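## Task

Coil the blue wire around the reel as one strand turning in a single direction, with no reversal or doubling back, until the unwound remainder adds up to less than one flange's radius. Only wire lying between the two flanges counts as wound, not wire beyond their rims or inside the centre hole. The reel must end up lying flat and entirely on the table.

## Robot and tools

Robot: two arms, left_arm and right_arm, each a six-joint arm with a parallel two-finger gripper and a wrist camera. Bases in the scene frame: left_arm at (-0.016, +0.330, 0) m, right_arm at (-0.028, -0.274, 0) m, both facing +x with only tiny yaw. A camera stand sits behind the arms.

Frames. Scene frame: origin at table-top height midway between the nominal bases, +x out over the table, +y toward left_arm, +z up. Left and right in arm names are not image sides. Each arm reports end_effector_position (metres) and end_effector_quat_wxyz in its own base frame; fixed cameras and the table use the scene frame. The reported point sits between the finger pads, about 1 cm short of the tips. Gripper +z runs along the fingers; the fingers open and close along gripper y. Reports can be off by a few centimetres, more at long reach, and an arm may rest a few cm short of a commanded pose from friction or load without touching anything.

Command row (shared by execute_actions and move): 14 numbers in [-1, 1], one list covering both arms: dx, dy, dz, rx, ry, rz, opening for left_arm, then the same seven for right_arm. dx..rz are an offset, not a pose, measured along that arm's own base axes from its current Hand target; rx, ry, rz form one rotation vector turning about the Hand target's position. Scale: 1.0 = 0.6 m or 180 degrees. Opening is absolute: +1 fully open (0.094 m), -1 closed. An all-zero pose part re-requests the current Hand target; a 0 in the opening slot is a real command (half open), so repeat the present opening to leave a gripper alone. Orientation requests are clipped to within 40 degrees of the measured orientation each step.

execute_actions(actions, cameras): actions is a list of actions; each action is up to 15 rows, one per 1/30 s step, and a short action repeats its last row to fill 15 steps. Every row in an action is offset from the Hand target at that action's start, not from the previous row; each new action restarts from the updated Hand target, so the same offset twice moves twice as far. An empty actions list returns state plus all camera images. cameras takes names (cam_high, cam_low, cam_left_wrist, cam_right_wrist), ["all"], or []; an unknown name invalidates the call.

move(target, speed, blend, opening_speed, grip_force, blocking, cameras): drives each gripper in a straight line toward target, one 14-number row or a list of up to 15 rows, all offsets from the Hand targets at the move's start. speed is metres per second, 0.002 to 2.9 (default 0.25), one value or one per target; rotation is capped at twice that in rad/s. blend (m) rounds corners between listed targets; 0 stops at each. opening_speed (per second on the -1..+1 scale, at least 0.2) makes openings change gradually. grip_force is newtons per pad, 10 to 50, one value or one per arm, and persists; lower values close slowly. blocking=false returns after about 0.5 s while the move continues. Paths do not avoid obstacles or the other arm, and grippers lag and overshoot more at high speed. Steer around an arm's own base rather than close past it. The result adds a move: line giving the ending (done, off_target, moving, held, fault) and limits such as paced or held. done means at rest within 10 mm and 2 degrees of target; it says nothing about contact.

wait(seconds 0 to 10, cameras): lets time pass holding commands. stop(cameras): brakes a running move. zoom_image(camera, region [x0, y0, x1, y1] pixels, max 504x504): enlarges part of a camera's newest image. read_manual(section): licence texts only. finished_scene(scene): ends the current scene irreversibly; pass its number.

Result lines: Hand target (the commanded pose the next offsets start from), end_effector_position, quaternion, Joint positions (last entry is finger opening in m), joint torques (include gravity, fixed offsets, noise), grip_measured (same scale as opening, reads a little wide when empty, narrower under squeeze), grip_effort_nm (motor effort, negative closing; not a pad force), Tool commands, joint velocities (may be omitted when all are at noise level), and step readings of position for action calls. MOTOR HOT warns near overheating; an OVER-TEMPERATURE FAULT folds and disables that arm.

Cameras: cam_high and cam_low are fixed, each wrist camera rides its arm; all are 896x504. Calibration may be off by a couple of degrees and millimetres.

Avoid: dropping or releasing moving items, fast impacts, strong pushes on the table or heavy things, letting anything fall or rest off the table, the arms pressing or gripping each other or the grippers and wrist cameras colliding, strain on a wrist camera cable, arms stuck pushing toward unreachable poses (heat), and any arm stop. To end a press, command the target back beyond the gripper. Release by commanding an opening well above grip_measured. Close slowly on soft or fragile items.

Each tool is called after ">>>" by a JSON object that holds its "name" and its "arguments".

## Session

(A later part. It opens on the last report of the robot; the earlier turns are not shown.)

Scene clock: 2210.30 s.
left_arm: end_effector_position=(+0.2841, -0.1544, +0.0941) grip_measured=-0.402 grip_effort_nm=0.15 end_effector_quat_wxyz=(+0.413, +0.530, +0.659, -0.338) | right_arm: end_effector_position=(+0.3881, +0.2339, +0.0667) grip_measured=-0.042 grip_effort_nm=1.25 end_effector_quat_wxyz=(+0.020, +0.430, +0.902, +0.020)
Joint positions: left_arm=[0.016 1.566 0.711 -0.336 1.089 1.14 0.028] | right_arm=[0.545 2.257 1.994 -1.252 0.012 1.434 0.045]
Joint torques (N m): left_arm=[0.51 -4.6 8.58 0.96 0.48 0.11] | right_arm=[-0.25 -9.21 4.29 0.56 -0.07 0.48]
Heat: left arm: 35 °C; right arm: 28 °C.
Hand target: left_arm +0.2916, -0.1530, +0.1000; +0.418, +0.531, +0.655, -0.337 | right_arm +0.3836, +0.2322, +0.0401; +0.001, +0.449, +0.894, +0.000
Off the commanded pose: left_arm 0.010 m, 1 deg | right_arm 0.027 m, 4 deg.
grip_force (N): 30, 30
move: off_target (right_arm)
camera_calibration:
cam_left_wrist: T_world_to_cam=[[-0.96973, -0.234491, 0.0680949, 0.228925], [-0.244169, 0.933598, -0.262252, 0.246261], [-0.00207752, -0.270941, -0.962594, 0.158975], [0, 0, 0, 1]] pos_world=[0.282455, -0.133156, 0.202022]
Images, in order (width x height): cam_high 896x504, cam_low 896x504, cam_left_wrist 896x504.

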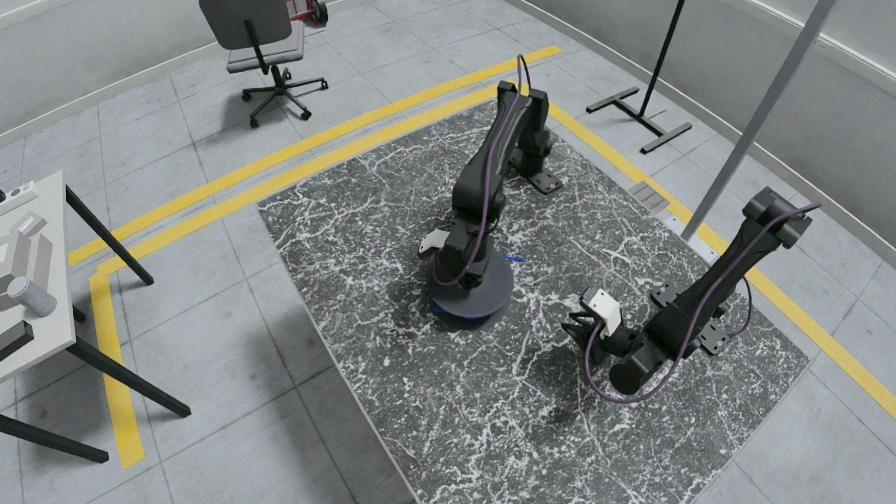

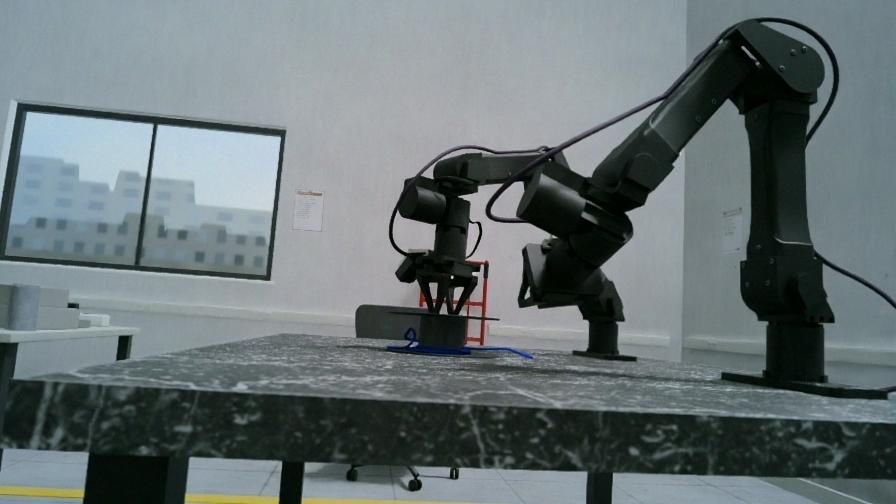

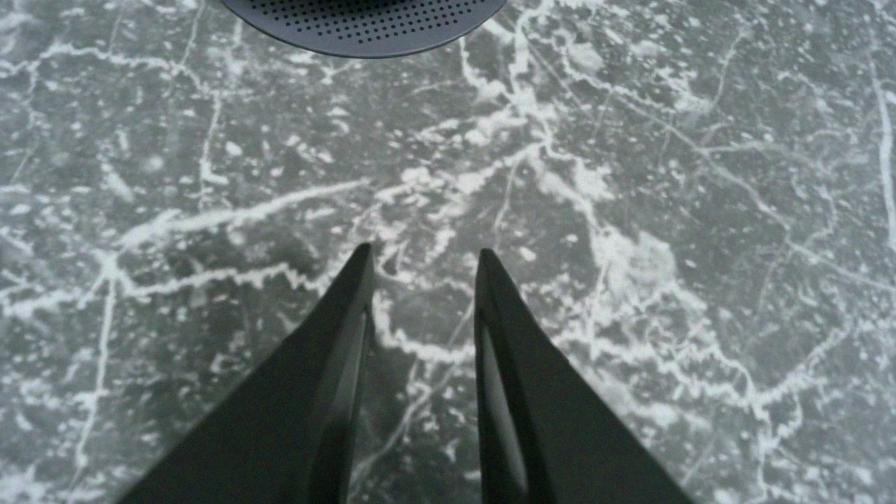

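>>> {"name": "move", "arguments": {"target": [0, 0, 0, 0, 0, 0, -0.4, 0, 0, 0, 0, 0, 0, -0.93], "speed": 0.15}}

>>> {"name": "move", "arguments": {"target": [0, 0, 0, 0, 0, 0, -0.4, 0, 0, 0.1167, 0, 0, 0, -0.93], "speed": 0.15}}

>>> {"name": "move", "arguments": {"target": [[0, 0, 0, 0, 0, 0, -0.4, 0, 0, 0, 0, 0, 0.23, -0.93], [0, 0, 0, 0, 0, 0, -0.4, 0, 0, 0, 0, 0, 0.46, -0.93]], "speed": 0.4, "blend": [0.05, 0], "cameras": ["cam_right_wrist", "cam_high"]}}

Scene clock: 2244.67 s.
left_arm: end_effector_position=(+0.2841, -0.1544, +0.0941) grip_measured=-0.402 grip_effort_nm=0.15 end_effector_quat_wxyz=(+0.413, +0.530, +0.659, -0.338) | right_arm: end_effector_position=(+0.3874, +0.2359, +0.0564) grip_measured=-0.928 grip_effort_nm=-0.14 end_effector_quat_wxyz=(+0.010, +0.443, +0.896, +0.016)
Joint positions: left_arm=[0.016 1.566 0.711 -0.336 1.089 1.14 0.028] | right_arm=[0.545 2.281 1.994 -1.245 0 1.463 0.003]
Joint torques (N m): left_arm=[0.5 -4.63 8.58 0.95 0.47 0.11] | right_arm=[-0.32 -11.34 4.59 0.41 0.05 0.17]
Heat: left arm: 33 °C; right arm: 28 °C.
Hand target: left_arm +0.2916, -0.1530, +0.1000; +0.418, +0.531, +0.655, -0.337 | right_arm +0.3836, +0.2322, +0.0401; +0.001, +0.449, +0.894, +0.000
Off the commanded pose: left_arm 0.010 m, 1 deg | right_arm 0.017 m, 2 deg.
grip_force (N): 30, 30
move: off_target (right_arm)

Scene clock: 2246.00 s.
left_arm: end_effector_position=(+0.2841, -0.1544, +0.0941) grip_measured=-0.402 grip_effort_nm=0.15 end_effector_quat_wxyz=(+0.413, +0.530, +0.659, -0.338) | right_arm: end_effector_position=(+0.3828, +0.2332, +0.1122) grip_measured=-0.928 grip_effort_nm=-0.14 end_effector_quat_wxyz=(+0.004, +0.443, +0.896, +0.007)
Joint positions: left_arm=[0.016 1.566 0.711 -0.336 1.089 1.14 0.028] | right_arm=[0.545 2.304 2.255 -1.505 -0.001 1.463 0.003]
Joint torques (N m): left_arm=[0.51 -4.57 8.58 0.96 0.46 0.11] | right_arm=[-0.25 -11.64 8.18 0.01 0.01 0.09]
Heat: left arm: 33 °C; right arm: 28 °C.
Hand target: left_arm +0.2916, -0.1530, +0.1000; +0.418, +0.531, +0.655, -0.337 | right_arm +0.3836, +0.2322, +0.1101; +0.001, +0.449, +0.894, +0.000
Off the commanded pose: left_arm 0.010 m, 1 deg | right_arm 0.002 m, 1 deg.
grip_force (N): 30, 30
move: done

Scene clock: 2248.70 s.
left_arm: end_effector_position=(+0.2841, -0.1544, +0.0941) grip_measured=-0.402 grip_effort_nm=0.15 end_effector_quat_wxyz=(+0.413, +0.530, +0.659, -0.338) | right_arm: end_effector_position=(+0.3818, +0.2326, +0.1122) grip_measured=-0.928 grip_effort_nm=-0.14 end_effector_quat_wxyz=(+0.006, -0.250, +0.968, +0.002)
Joint positions: left_arm=[0.016 1.566 0.711 -0.336 1.089 1.14 0.028] | right_arm=[0.545 2.304 2.255 -1.51 -0.001 0.039 0.003]
Joint torques (N m): left_arm=[0.55 -4.55 8.57 0.96 0.47 0.11] | right_arm=[-0.24 -11.95 8.01 0.1 0.02 -0.13]
Heat: left arm: 33 °C; right arm: 28 °C.
Hand target: left_arm +0.2916, -0.1530, +0.1000; +0.418, +0.531, +0.655, -0.337 | right_arm +0.3836, +0.2322, +0.1101; +0.001, -0.255, +0.967, +0.001
Off the commanded pose: left_arm 0.010 m, 1 deg | right_arm 0.003 m, 1 deg.
grip_force (N): 30, 30
move: done
camera_calibration:
cam_right_wrist: T_world_to_cam=[[0.54746, -0.836831, 0.00122037, -0.0183346], [-0.565153, -0.368651, 0.738037, 0.226213], [-0.617162, -0.404736, -0.674759, 0.518298], [0, 0, 0, 1]] pos_world=[0.457756, 0.277824, 0.182795]
Images, in order (width x height): cam_high 896x504, cam_right_wrist 896x504.

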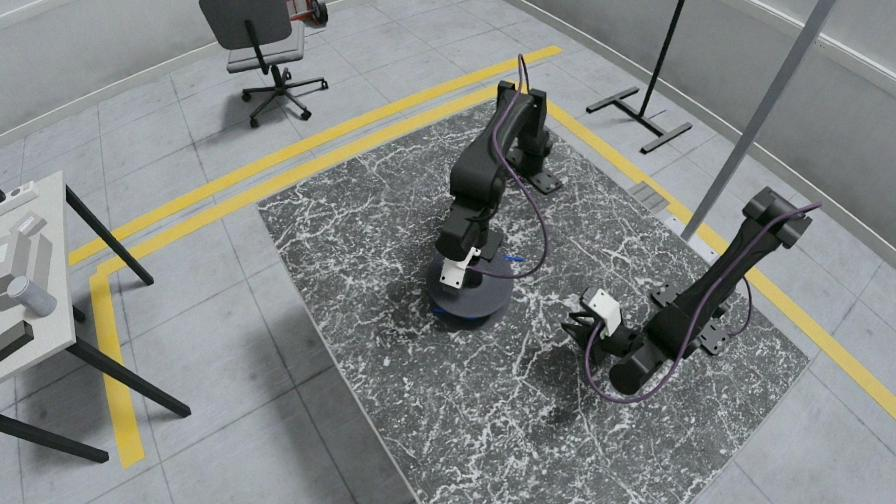

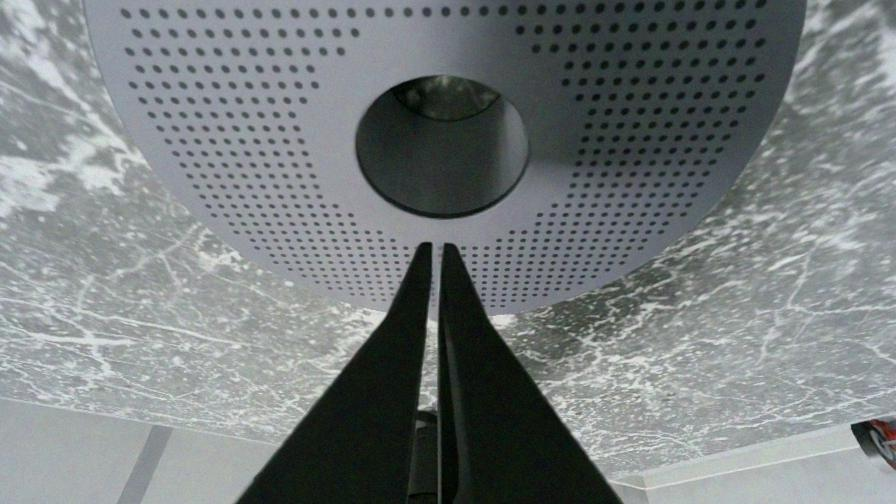

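>>> {"name": "move", "arguments": {"target": [[0, 0, 0, 0, 0, 0, -0.4, 0.004, 0.0013, 0, 0, 0, 0, -0.93], [0, 0, 0, 0, 0, 0, -0.4, 0.004, 0.0013, -0.1167, 0, 0, 0, -0.93]], "speed": 0.15, "blend": [0.01, 0]}}

>>> {"name": "move", "arguments": {"target": [0, 0, 0, 0, 0, 0, -0.4, 0, 0, 0, 0, 0, 0, 0.0], "speed": 0.15}}

>>> {"name": "move", "arguments": {"target": [[0, 0, 0, 0, 0, 0, -0.4, 0, 0, 0, 0, 0, -0.18, 0.0], [0, 0, 0, 0, 0, 0, -0.4, 0, 0, 0, 0, 0, -0.36, 0.0]], "blend": [0.05, 0], "speed": 0.15, "cameras": ["cam_left_wrist", "cam_high", "cam_low"]}}

Scene clock: 2264.03 s.
left_arm: end_effector_position=(+0.2841, -0.1544, +0.0941) grip_measured=-0.402 grip_effort_nm=0.15 end_effector_quat_wxyz=(+0.413, +0.530, +0.659, -0.338) | right_arm: end_effector_position=(+0.3846, +0.2343, +0.0484) grip_measured=-0.928 grip_effort_nm=-0.13 end_effector_quat_wxyz=(+0.003, -0.251, +0.968, +0.001)
Joint positions: left_arm=[0.016 1.566 0.711 -0.336 1.089 1.14 0.028] | right_arm=[0.545 2.307 2.005 -1.263 -0.001 0.037 0.003]
Joint torques (N m): left_arm=[0.5 -4.6 8.61 0.95 0.48 0.11] | right_arm=[-0.34 -12.75 4.93 0.52 0.02 -0.1]
Heat: left arm: 32 °C; right arm: 28 °C.
Hand target: left_arm +0.2916, -0.1530, +0.1000; +0.418, +0.531, +0.655, -0.337 | right_arm +0.3860, +0.2330, +0.0401; +0.001, -0.255, +0.967, +0.001
Off the commanded pose: left_arm 0.010 m, 1 deg | right_arm 0.009 m, 0 deg.
grip_force (N): 30, 30
move: done; blend cut to 0.0013 m at target 1

Scene clock: 2264.53 s.
left_arm: end_effector_position=(+0.2841, -0.1544, +0.0941) grip_measured=-0.402 grip_effort_nm=0.15 end_effector_quat_wxyz=(+0.413, +0.530, +0.659, -0.338) | right_arm: end_effector_position=(+0.3860, +0.2350, +0.0676) grip_measured=-0.029 grip_effort_nm=1.25 end_effector_quat_wxyz=(+0.021, -0.252, +0.967, +0.006)
Joint positions: left_arm=[0.016 1.566 0.711 -0.336 1.089 1.14 0.028] | right_arm=[0.545 2.266 2.012 -1.274 0 0.034 0.046]
Joint torques (N m): left_arm=[0.51 -4.6 8.61 0.95 0.47 0.12] | right_arm=[-0.51 -9.4 4.14 0.74 0 -0.11]
Heat: left arm: 32 °C; right arm: 28 °C.
Hand target: left_arm +0.2916, -0.1530, +0.1000; +0.418, +0.531, +0.655, -0.337 | right_arm +0.3860, +0.2330, +0.0401; +0.001, -0.255, +0.967, +0.000
Off the commanded pose: left_arm 0.010 m, 1 deg | right_arm 0.028 m, 2 deg.
grip_force (N): 30, 30
move: off_target (right_arm)

Scene clock: 2269.00 s.
left_arm: end_effector_position=(+0.2841, -0.1544, +0.0941) grip_measured=-0.402 grip_effort_nm=0.15 end_effector_quat_wxyz=(+0.413, +0.530, +0.659, -0.338) | right_arm: end_effector_position=(+0.3884, +0.2325, +0.0677) grip_measured=-0.028 grip_effort_nm=1.25 end_effector_quat_wxyz=(+0.023, +0.283, +0.959, +0.011)
Joint positions: left_arm=[0.016 1.566 0.711 -0.336 1.089 1.14 0.028] | right_arm=[0.545 2.266 2.012 -1.271 0.019 1.118 0.046]
Joint torques (N m): left_arm=[0.49 -4.59 8.61 0.96 0.47 0.11] | right_arm=[-0.46 -8.95 4.44 0.62 -0.15 0.52]
Heat: left arm: 32 °C; right arm: 28 °C.
Hand target: left_arm +0.2916, -0.1530, +0.1000; +0.418, +0.531, +0.655, -0.337 | right_arm +0.3860, +0.2329, +0.0401; +0.001, +0.303, +0.953, +0.000
Off the commanded pose: left_arm 0.010 m, 1 deg | right_arm 0.028 m, 4 deg.
grip_force (N): 30, 30
move: off_target (right_arm)
camera_calibration:
cam_left_wrist: T_world_to_cam=[[-0.96973, -0.234491, 0.0680949, 0.228925], [-0.244169, 0.933598, -0.262252, 0.246261], [-0.00207752, -0.270941, -0.962594, 0.158975], [0, 0, 0, 1]] pos_world=[0.282455, -0.133156, 0.202022]
Images, in order (width x height): cam_high 896x504, cam_low 896x504, cam_left_wrist 896x504.

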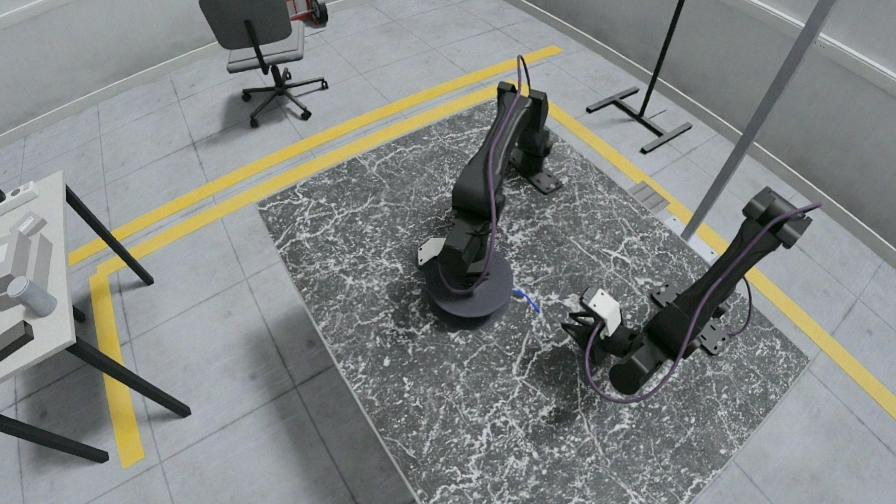

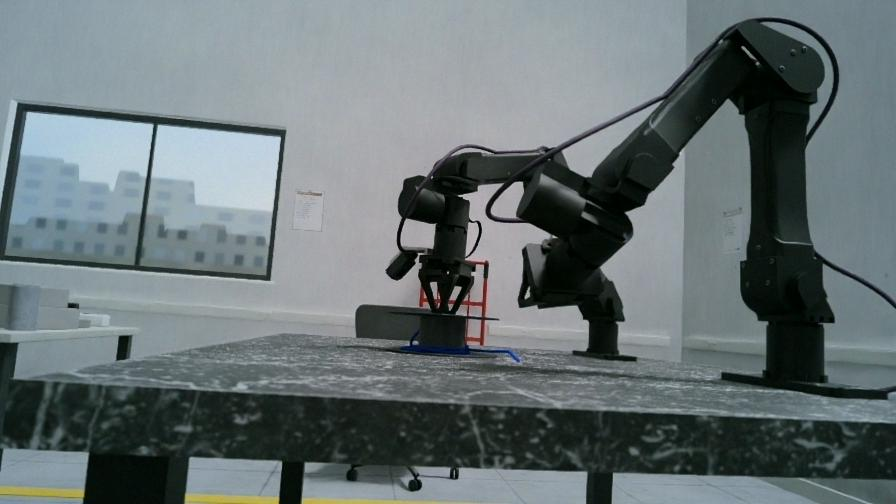

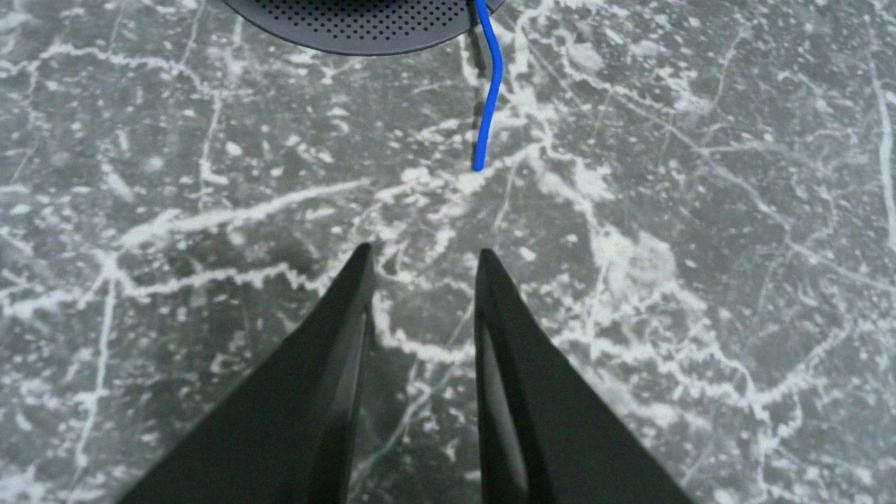

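>>> {"name": "move", "arguments": {"target": [-0.0175, -0.1363, -0.05, 0.1875, 0.0399, 0, -0.4, 0, 0, 0, 0, 0, 0, 0.0], "speed": 0.2, "cameras": ["cam_left_wrist", "cam_low"]}}

Scene clock: 2345.73 s.
left_arm: end_effector_position=(+0.2745, -0.2298, +0.0632) grip_measured=-0.402 grip_effort_nm=0.15 end_effector_quat_wxyz=(+0.200, +0.609, +0.750, -0.165) | right_arm: end_effector_position=(+0.3884, +0.2325, +0.0677) grip_measured=-0.028 grip_effort_nm=1.25 end_effector_quat_wxyz=(+0.023, +0.283, +0.959, +0.011)
Joint positions: left_arm=[-0.507 1.63 0.995 -0.577 0.391 0.786 0.028] | right_arm=[0.545 2.266 2.012 -1.271 0.019 1.119 0.046]
Joint torques (N m): left_arm=[-0.36 -5.78 9.65 1.15 0.19 -0.06] | right_arm=[-0.31 -9.07 4.36 0.62 -0.12 0.47]
Heat: left arm: 33 °C; right arm: 26 °C.
Hand target: left_arm +0.2810, -0.2349, +0.0700; +0.205, +0.608, +0.749, -0.165 | right_arm +0.3860, +0.2329, +0.0401; +0.001, +0.303, +0.953, +0.000
Off the commanded pose: left_arm 0.011 m, 1 deg | right_arm 0.028 m, 4 deg.
grip_force (N): 30, 30
move: off_target (left_arm, right_arm)
camera_calibration:
cam_left_wrist: T_world_to_cam=[[-0.965311, -0.258246, 0.0385261, 0.199351], [-0.231713, 0.915285, 0.329489, 0.26118], [-0.120352, 0.309132, -0.943373, 0.273356], [0, 0, 0, 1]] pos_world=[0.285853, -0.272076, 0.164141]
Images, in order (width x height): cam_low 896x504, cam_left_wrist 896x504.

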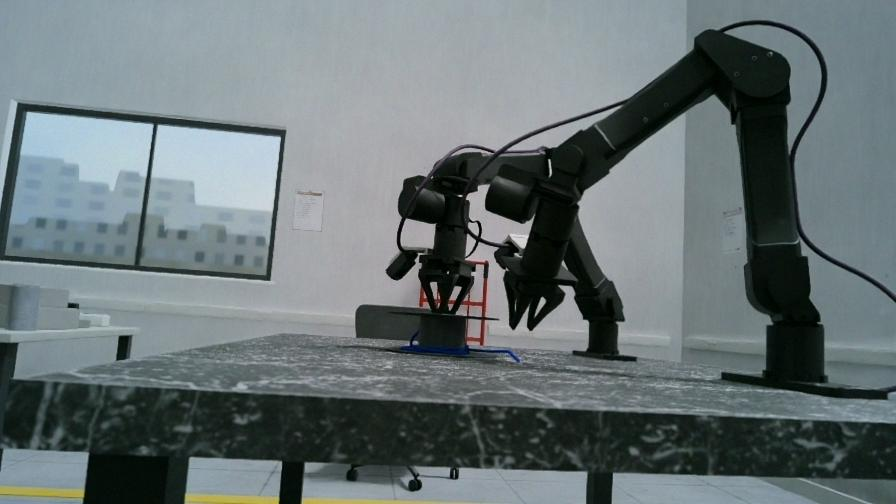

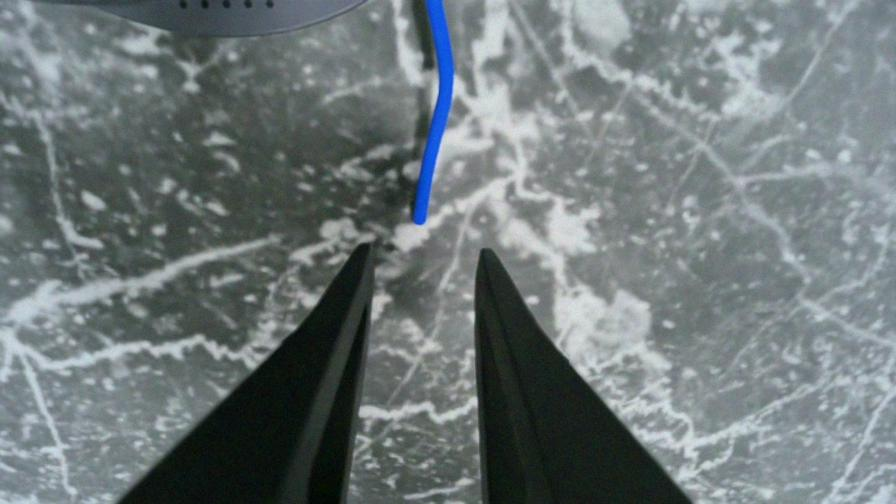

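>>> {"name": "move", "arguments": {"target": [0, -0.0075, -0.0867, 0, 0, 0, -0.4, 0, 0, 0, 0, 0, 0, 0.0], "speed": 0.1, "cameras": ["cam_left_wrist", "cam_low"]}}

Scene clock: 2357.63 s.
left_arm: end_effector_position=(+0.2856, -0.2376, +0.0230) grip_measured=-0.402 grip_effort_nm=0.15 end_effector_quat_wxyz=(+0.209, +0.607, +0.749, -0.162) | right_arm: end_effector_position=(+0.3884, +0.2325, +0.0677) grip_measured=-0.028 grip_effort_nm=1.25 end_effector_quat_wxyz=(+0.023, +0.283, +0.959, +0.011)
Joint positions: left_arm=[-0.513 1.74 0.932 -0.381 0.385 0.774 0.028] | right_arm=[0.545 2.266 2.012 -1.271 0.019 1.119 0.046]
Joint torques (N m): left_arm=[-0.85 -6.68 4.81 1.42 0.13 -0.05] | right_arm=[-0.31 -9.21 4.38 0.64 -0.14 0.48]
Heat: left arm: 34 °C; right arm: 26 °C.
Hand target: left_arm +0.2810, -0.2394, +0.0179; +0.205, +0.608, +0.749, -0.165 | right_arm +0.3860, +0.2329, +0.0401; +0.001, +0.303, +0.953, +0.000
Off the commanded pose: left_arm 0.007 m, 1 deg | right_arm 0.028 m, 4 deg.
grip_force (N): 30, 30
move: off_target (right_arm)
camera_calibration:
cam_left_wrist: T_world_to_cam=[[-0.964155, -0.264233, 0.0242136, 0.208172], [-0.24316, 0.916399, 0.31794, 0.287961], [-0.1062, 0.300656, -0.947802, 0.233208], [0, 0, 0, 1]] pos_world=[0.295497, -0.278997, 0.12444]
Images, in order (width x height): cam_low 896x504, cam_left_wrist 896x504.

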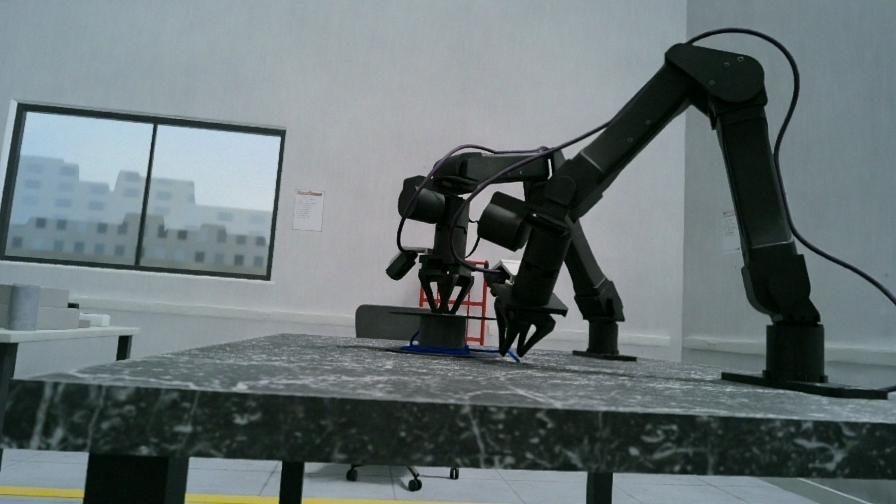

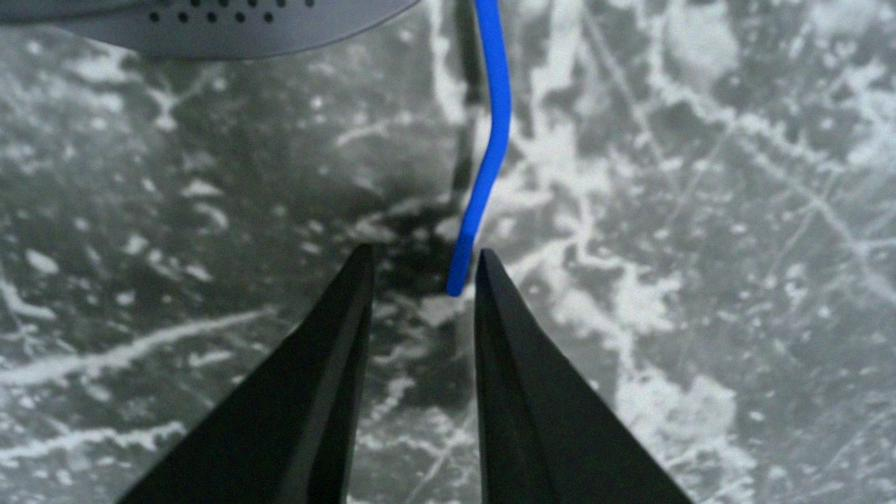

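>>> {"name": "move", "arguments": {"target": [-0.0133, 0.0017, -0.02, 0, 0, 0, -0.4, 0, 0, 0, 0, 0, 0, 0.0], "speed": 0.1, "cameras": ["cam_left_wrist"]}}

Scene clock: 2370.33 s.
left_arm: end_effector_position=(+0.2824, -0.2409, +0.0159) grip_measured=-0.402 grip_effort_nm=0.15 end_effector_quat_wxyz=(+0.220, +0.608, +0.745, -0.162) | right_arm: end_effector_position=(+0.3884, +0.2325, +0.0677) grip_measured=-0.028 grip_effort_nm=1.25 end_effector_quat_wxyz=(+0.023, +0.283, +0.959, +0.011)
Joint positions: left_arm=[-0.526 1.74 0.887 -0.308 0.384 0.762 0.028] | right_arm=[0.545 2.266 2.012 -1.271 0.019 1.119 0.046]
Joint torques (N m): left_arm=[-0.68 -6.42 3.92 1.39 0.1 0] | right_arm=[-0.34 -8.92 4.31 0.69 -0.12 0.49]
Heat: left arm: 32 °C; right arm: 26 °C.
Hand target: left_arm +0.2730, -0.2383, +0.0059; +0.205, +0.608, +0.749, -0.165 | right_arm +0.3860, +0.2329, +0.0401; +0.001, +0.303, +0.953, +0.000
Off the commanded pose: left_arm 0.014 m, 2 deg | right_arm 0.028 m, 4 deg.
grip_force (N): 30, 30
move: off_target (left_arm, right_arm)
camera_calibration:
cam_left_wrist: T_world_to_cam=[[-0.965031, -0.261928, 0.0104172, 0.205413], [-0.246846, 0.921402, 0.300142, 0.294988], [-0.0882141, 0.287075, -0.953838, 0.218916], [0, 0, 0, 1]] pos_world=[0.290358, -0.280844, 0.118132]
Images, in order (width x height): cam_left_wrist 896x504.

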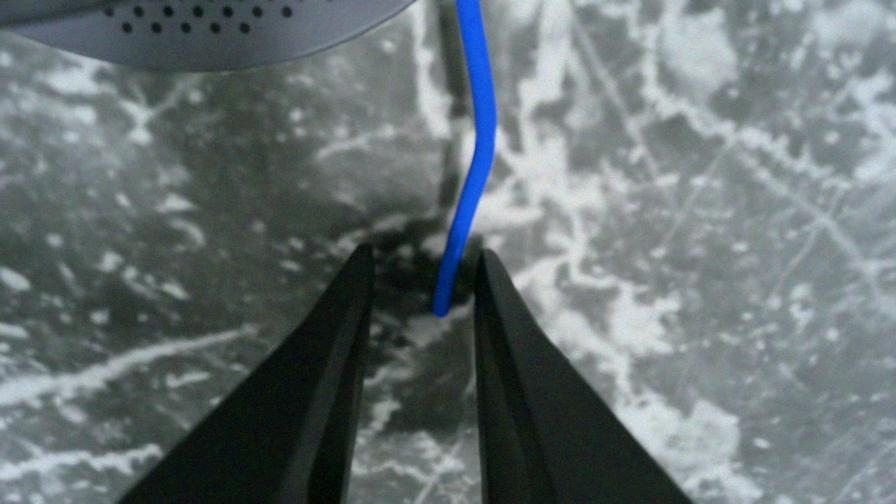

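>>> {"name": "move", "arguments": {"target": [-0.005, 0.002, -0.0125, 0, 0, 0, -0.4, 0, 0, 0, 0, 0, 0, 0.0], "speed": 0.1, "cameras": ["cam_left_wrist"]}}

Scene clock: 2374.70 s.
left_arm: end_effector_position=(+0.2846, -0.2442, +0.0156) grip_measured=-0.402 grip_effort_nm=0.15 end_effector_quat_wxyz=(+0.235, +0.608, +0.740, -0.165) | right_arm: end_effector_position=(+0.3884, +0.2325, +0.0677) grip_measured=-0.028 grip_effort_nm=1.25 end_effector_quat_wxyz=(+0.023, +0.283, +0.959, +0.011)
Joint positions: left_arm=[-0.526 1.74 0.867 -0.257 0.395 0.759 0.028] | right_arm=[0.545 2.266 2.012 -1.271 0.019 1.119 0.046]
Joint torques (N m): left_arm=[-0.79 -5.89 3.32 1.23 -0.01 0] | right_arm=[-0.54 -9.11 4.38 0.64 -0.15 0.47]
Heat: left arm: 32 °C; right arm: 26 °C.
Hand target: left_arm +0.2701, -0.2372, -0.0015; +0.205, +0.608, +0.749, -0.165 | right_arm +0.3860, +0.2329, +0.0401; +0.001, +0.303, +0.953, +0.000
Off the commanded pose: left_arm 0.024 m, 4 deg | right_arm 0.028 m, 4 deg.
grip_force (N): 30, 30
move: off_target (left_arm, right_arm)
camera_calibration:
cam_left_wrist: T_world_to_cam=[[-0.965587, -0.260063, -0.00300393, 0.207453], [-0.251025, 0.928886, 0.272319, 0.302093], [-0.0680298, 0.263702, -0.962202, 0.208434], [0, 0, 0, 1]] pos_world=[0.290326, -0.281624, 0.118913]
Images, in order (width x height): cam_left_wrist 896x504.

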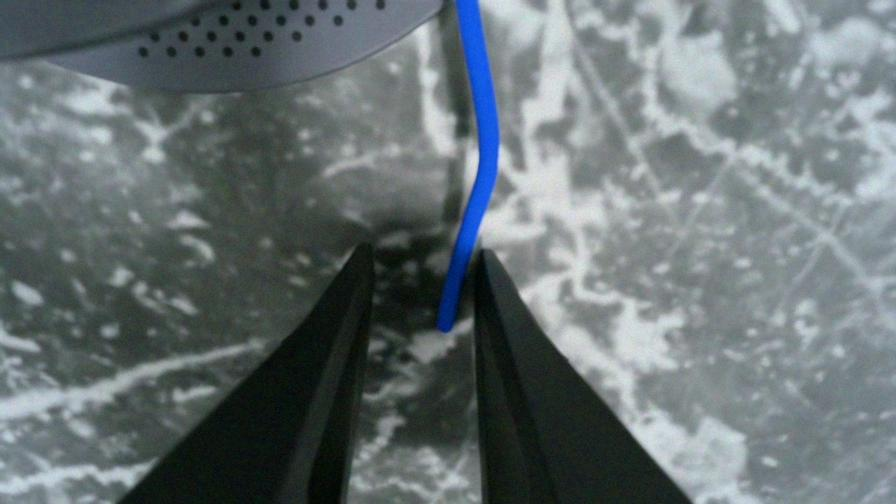

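>>> {"name": "move", "arguments": {"target": [0, 0, 0.005, 0, 0, 0, -0.97, 0, 0, 0, 0, 0, 0, 0.0], "speed": 0.1, "cameras": ["cam_left_wrist"]}}

Scene clock: 2381.03 s.
left_arm: end_effector_position=(+0.2834, -0.2455, +0.0157) grip_measured=-0.910 grip_effort_nm=-0.60 end_effector_quat_wxyz=(+0.235, +0.609, +0.739, -0.167) | right_arm: end_effector_position=(+0.3884, +0.2325, +0.0677) grip_measured=-0.028 grip_effort_nm=1.25 end_effector_quat_wxyz=(+0.023, +0.283, +0.959, +0.011)
Joint positions: left_arm=[-0.53 1.74 0.867 -0.257 0.397 0.759 0.004] | right_arm=[0.545 2.266 2.012 -1.271 0.019 1.119 0.046]
Joint torques (N m): left_arm=[-0.58 -6.37 3.81 1.1 -0.03 -0.01] | right_arm=[-0.32 -9.09 4.6 0.61 -0.15 0.5]
Heat: left arm: 32 °C; right arm: 26 °C.
Hand target: left_arm +0.2700, -0.2371, +0.0014; +0.205, +0.608, +0.749, -0.165 | right_arm +0.3860, +0.2329, +0.0401; +0.001, +0.303, +0.953, +0.000
Off the commanded pose: left_arm 0.021 m, 4 deg | right_arm 0.028 m, 4 deg.
grip_force (N): 30, 30
move: off_target (left_arm, right_arm)
camera_calibration:
cam_left_wrist: T_world_to_cam=[[-0.966704, -0.255894, -0.00158249, 0.207315], [-0.246724, 0.930385, 0.27113, 0.302211], [-0.0679082, 0.262493, -0.962541, 0.208428], [0, 0, 0, 1]] pos_world=[0.289129, -0.282832, 0.11901]
Images, in order (width x height): cam_left_wrist 896x504.

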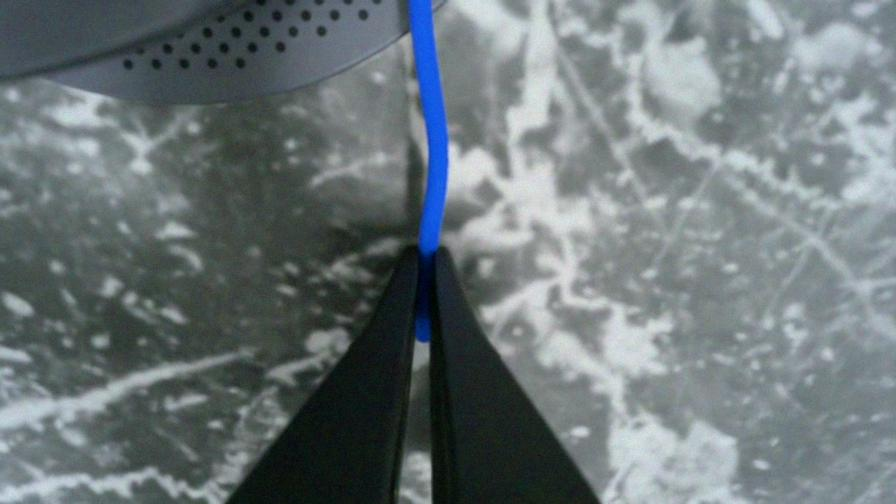

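>>> {"name": "move", "arguments": {"target": [0.0167, -0.005, 0.0443, -0.163, -0.0347, 0, -0.97, 0, 0, 0, 0, 0, 0, 0.0], "speed": 0.1, "cameras": ["cam_left_wrist", "cam_low"]}}

Scene clock: 2405.27 s.
left_arm: end_effector_position=(+0.2860, -0.2419, +0.0326) grip_measured=-0.911 grip_effort_nm=-0.64 end_effector_quat_wxyz=(+0.398, +0.549, +0.669, -0.303) | right_arm: end_effector_position=(+0.3884, +0.2325, +0.0677) grip_measured=-0.028 grip_effort_nm=1.25 end_effector_quat_wxyz=(+0.023, +0.283, +0.959, +0.011)
Joint positions: left_arm=[-0.349 1.759 0.574 0.376 0.81 0.685 0.004] | right_arm=[0.545 2.266 2.012 -1.271 0.019 1.119 0.046]
Joint torques (N m): left_arm=[0.58 -5.48 3.43 1.92 0.51 -0.03] | right_arm=[-0.43 -8.96 4.42 0.64 -0.16 0.5]
Heat: left arm: 31 °C; right arm: 26 °C.
Hand target: left_arm +0.2800, -0.2401, +0.0280; +0.392, +0.544, +0.671, -0.316 | right_arm +0.3860, +0.2329, +0.0401; +0.001, +0.303, +0.953, +0.000
Off the commanded pose: left_arm 0.008 m, 2 deg | right_arm 0.028 m, 4 deg.
grip_force (N): 30, 30
move: off_target (right_arm)
camera_calibration:
cam_left_wrist: T_world_to_cam=[[-0.969536, -0.243409, 0.02741, 0.213622], [-0.244152, 0.951309, -0.188152, 0.314119], [0.0197225, -0.189113, -0.981757, 0.0902179], [0, 0, 0, 1]] pos_world=[0.282028, -0.229766, 0.141819]
Images, in order (width x height): cam_low 896x504, cam_left_wrist 896x504.

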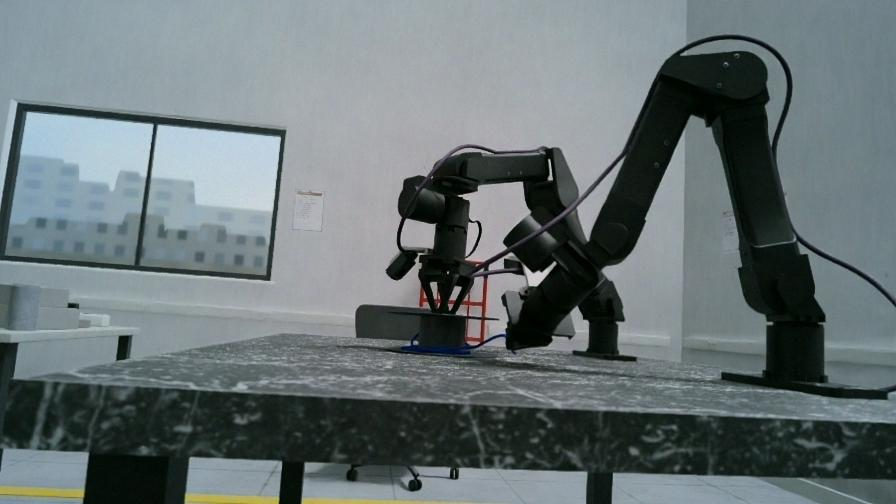

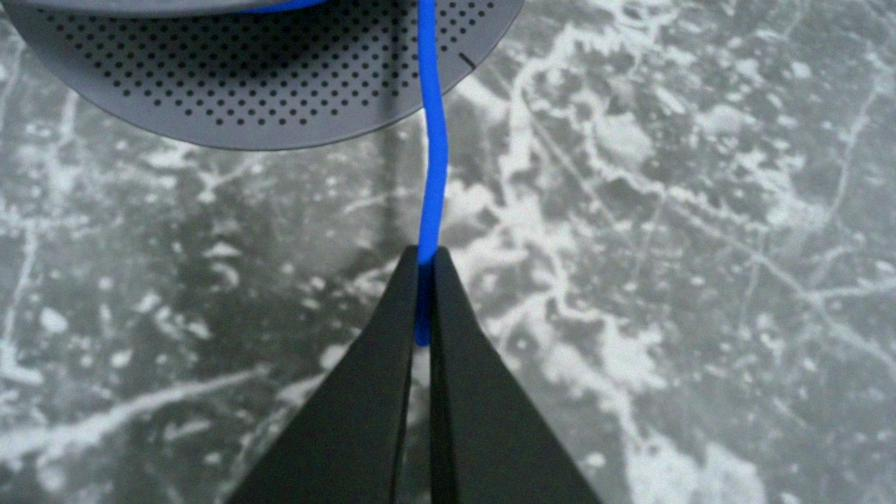

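>>> {"name": "move", "arguments": {"target": [[0.0369, -0.0316, 0.002, 0, 0, 0, -0.97, 0, 0, 0, 0, 0, 0.1528, 0.0], [0.0738, -0.0632, 0.003, 0, 0, 0, -0.97, 0, 0, 0, 0, 0, 0.3056, 0.0]], "blend": [0.02, 0], "speed": 0.1, "cameras": ["cam_left_wrist", "cam_low"]}}

Scene clock: 2418.03 s.
left_arm: end_effector_position=(+0.3191, -0.2723, +0.0275) grip_measured=-0.911 grip_effort_nm=-0.64 end_effector_quat_wxyz=(+0.391, +0.543, +0.673, -0.314) | right_arm: end_effector_position=(+0.3888, +0.2354, +0.0678) grip_measured=-0.026 grip_effort_nm=1.25 end_effector_quat_wxyz=(+0.025, -0.152, +0.988, +0.009)
Joint positions: left_arm=[-0.399 1.909 0.746 0.38 0.789 0.616 0.004] | right_arm=[0.543 2.266 2.012 -1.263 0.002 0.237 0.046]
Joint torques (N m): left_arm=[-0.69 -6.65 7.6 1.76 0.21 -0.03] | right_arm=[-0.28 -9.03 4.3 0.62 0.01 -0.43]
Heat: left arm: 32 °C; right arm: 26 °C.
Hand target: left_arm +0.3242, -0.2780, +0.0297; +0.392, +0.544, +0.671, -0.316 | right_arm +0.3860, +0.2330, +0.0399; +0.001, -0.171, +0.985, +0.000
Off the commanded pose: left_arm 0.008 m, 0 deg | right_arm 0.028 m, 4 deg.
grip_force (N): 30, 30
move: off_target (right_arm)
camera_calibration:
cam_left_wrist: T_world_to_cam=[[-0.968534, -0.242266, 0.0569982, 0.237608], [-0.248746, 0.949828, -0.189609, 0.351364], [-0.00820257, -0.197821, -0.980204, 0.0852999], [0, 0, 0, 1]] pos_world=[0.318232, -0.259297, 0.13669]
Images, in order (width x height): cam_low 896x504, cam_left_wrist 896x504.

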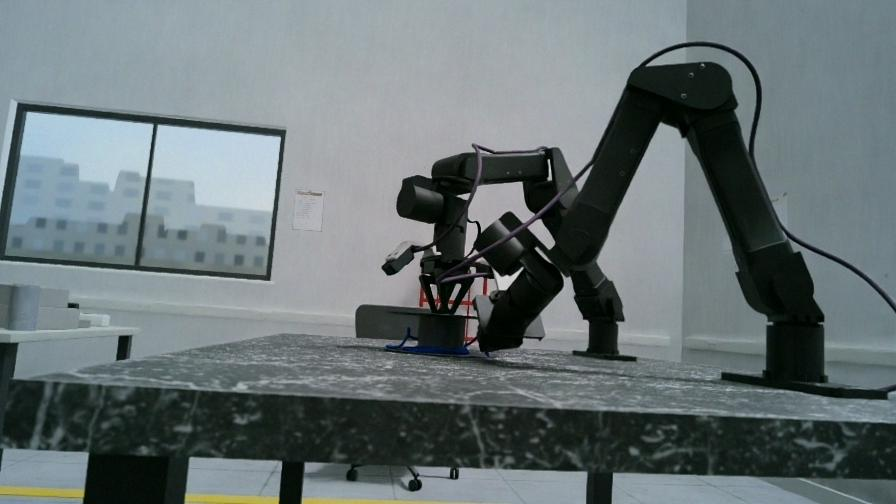

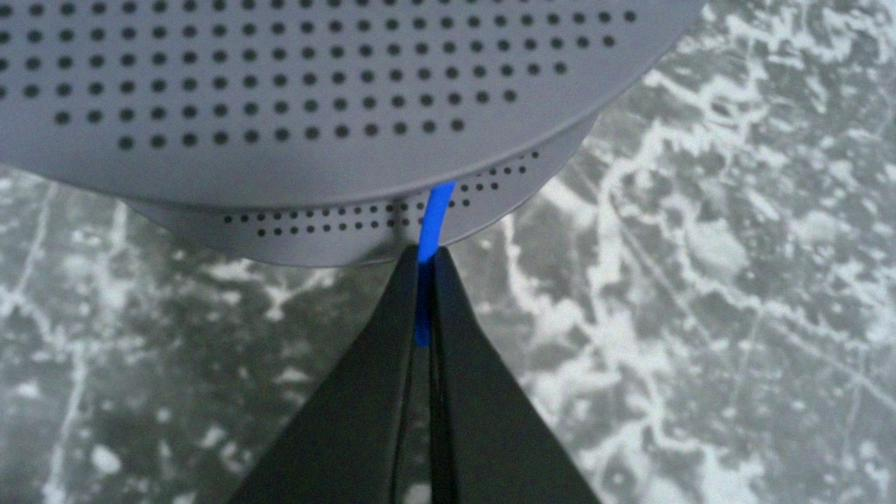

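>>> {"name": "zoom_image", "arguments": {"camera": "cam_low", "region": [370, 290, 570, 380]}}

Scaled by 2.520 from the camera's 896x504 image, which has a finer 1280x720 frame.

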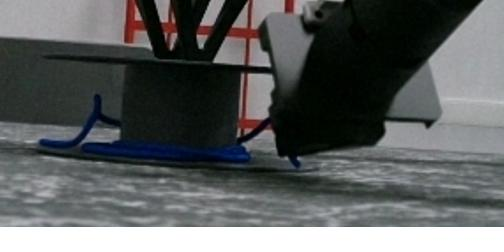

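>>> {"name": "zoom_image", "arguments": {"camera": "cam_low", "region": [450, 320, 530, 370]}}

>>> {"name": "zoom_image", "arguments": {"camera": "cam_left_wrist", "region": [350, 160, 510, 360]}}

Scaled by 6.300 from the camera's 896x504 image, which has a finer 1280x720 frame.

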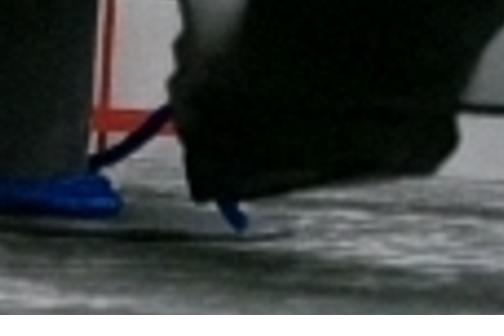

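Scaled by 2.520 from the camera's 896x504 image, which has a finer 1280x720 frame.

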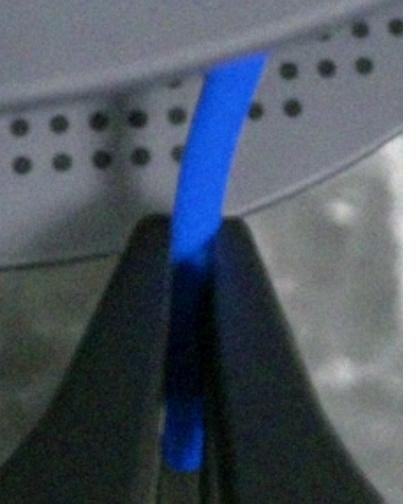

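>>> {"name": "move", "arguments": {"target": [[0.0, 0.004, 0.016, -0.0326, -0.0069, 0, -0.97, 0, 0, 0, 0, 0, 0, 0.0], [0.034, -0.03, 0.014, -0.0326, -0.0069, 0, -0.97, 0, 0, 0, 0, 0, 0.089, 0.0]], "blend": [0.004, 0], "speed": 0.08, "cameras": ["cam_left_wrist", "cam_low"]}}

>>> {"name": "zoom_image", "arguments": {"camera": "cam_low", "region": [370, 290, 570, 380]}}

Scene clock: 2457.60 s.
left_arm: end_effector_position=(+0.3388, -0.2898, +0.0352) grip_measured=-0.911 grip_effort_nm=-0.63 end_effector_quat_wxyz=(+0.421, +0.525, +0.655, -0.343) | right_arm: end_effector_position=(+0.3888, +0.2362, +0.0678) grip_measured=-0.024 grip_effort_nm=1.25 end_effector_quat_wxyz=(+0.026, -0.287, +0.958, +0.009)
Joint positions: left_arm=[-0.404 2.001 0.802 0.539 0.841 0.517 0.004] | right_arm=[0.542 2.266 2.012 -1.262 -0.005 -0.04 0.046]
Joint torques (N m): left_arm=[-0.72 -7.25 7.47 2.02 0.19 -0.02] | right_arm=[-0.2 -9.18 4.38 0.6 0.05 -0.45]
Heat: left arm: 32 °C; right arm: 26 °C.
Hand target: left_arm +0.3447, -0.2960, +0.0382; +0.427, +0.527, +0.650, -0.344 | right_arm +0.3860, +0.2328, +0.0399; +0.001, -0.307, +0.952, +0.000
Off the commanded pose: left_arm 0.009 m, 1 deg | right_arm 0.028 m, 4 deg.
grip_force (N): 30, 30
move: off_target (right_arm)
camera_calibration:
cam_left_wrist: T_world_to_cam=[[-0.96911, -0.237028, 0.0681514, 0.253311], [-0.246591, 0.926286, -0.284934, 0.370005], [0.00440961, -0.292938, -0.956121, 0.0568711], [0, 0, 0, 1]] pos_world=[0.336475, -0.266028, 0.142539]
Images, in order (width x height): cam_low 896x504, cam_left_wrist 896x504.

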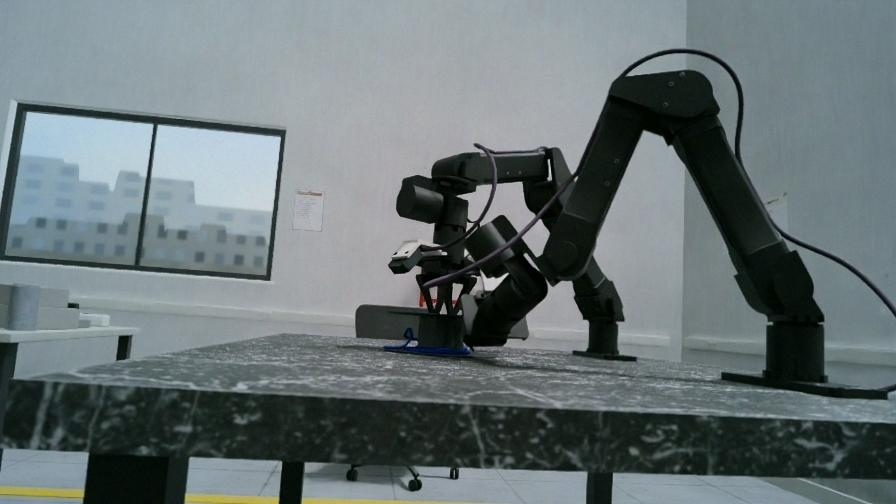

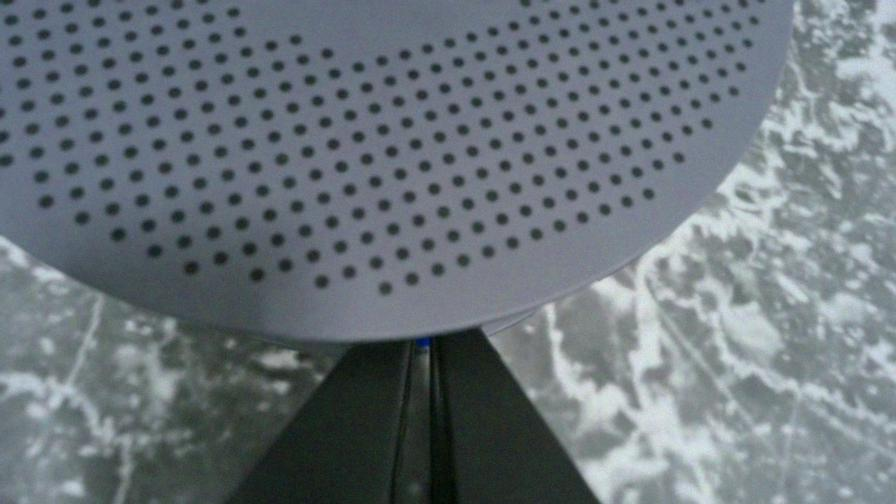

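Scaled by 2.520 from the camera's 896x504 image, which has a finer 1280x720 frame.

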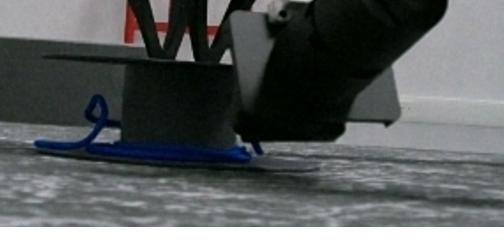

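>>> {"name": "move", "arguments": {"target": [0, 0, 0, 0, 0, 0, -0.97, 0, 0, 0, 0, 0, 0.045, 0.0], "speed": 0.08, "cameras": ["cam_left_wrist", "cam_low"]}}

>>> {"name": "zoom_image", "arguments": {"camera": "cam_low", "region": [410, 310, 530, 370]}}

Scene clock: 2465.93 s.
left_arm: end_effector_position=(+0.3388, -0.2898, +0.0352) grip_measured=-0.911 grip_effort_nm=-0.64 end_effector_quat_wxyz=(+0.421, +0.525, +0.655, -0.343) | right_arm: end_effector_position=(+0.3885, +0.2368, +0.0680) grip_measured=-0.024 grip_effort_nm=1.24 end_effector_quat_wxyz=(+0.027, -0.355, +0.934, +0.009)
Joint positions: left_arm=[-0.404 2.001 0.802 0.539 0.841 0.517 0.004] | right_arm=[0.542 2.265 2.012 -1.261 -0.009 -0.184 0.046]
Joint torques (N m): left_arm=[-0.68 -7.23 7.47 2.02 0.19 -0.04] | right_arm=[-0.25 -9.1 4.3 0.62 0.09 -0.45]
Heat: left arm: 33 °C; right arm: 26 °C.
Hand target: left_arm +0.3447, -0.2960, +0.0382; +0.427, +0.527, +0.650, -0.344 | right_arm +0.3860, +0.2328, +0.0400; +0.001, -0.373, +0.928, +0.001
Off the commanded pose: left_arm 0.009 m, 1 deg | right_arm 0.028 m, 4 deg.
grip_force (N): 30, 30
move: off_target (right_arm)
camera_calibration:
cam_left_wrist: T_world_to_cam=[[-0.969034, -0.237223, 0.0685495, 0.253273], [-0.246895, 0.926198, -0.284956, 0.370111], [0.00410796, -0.293057, -0.956086, 0.0569352], [0, 0, 0, 1]] pos_world=[0.336574, -0.266029, 0.142539]
Images, in order (width x height): cam_low 896x504, cam_left_wrist 896x504.

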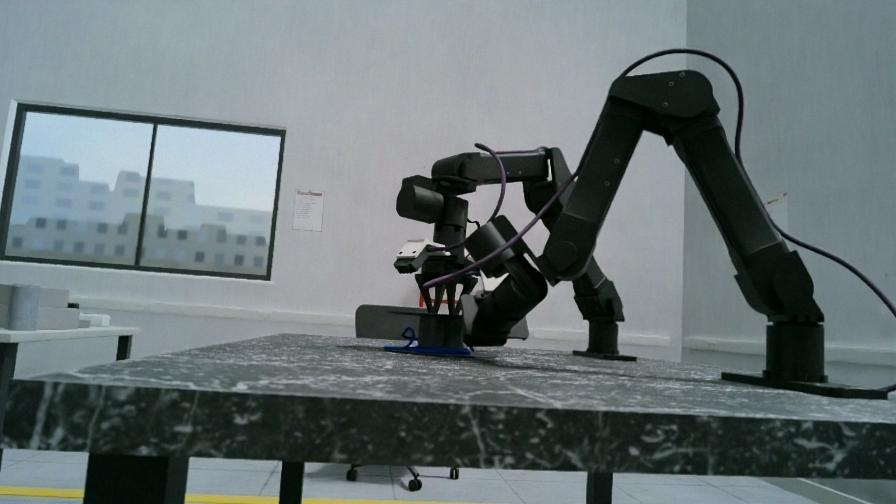

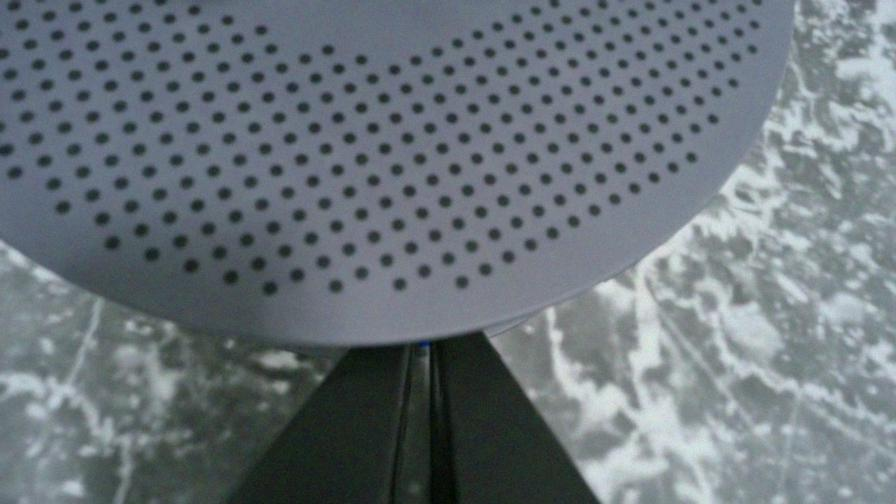

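Scaled by 4.200 from the camera's 896x504 image, which has a finer 1280x720 frame.

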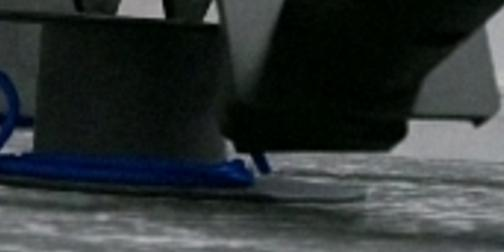

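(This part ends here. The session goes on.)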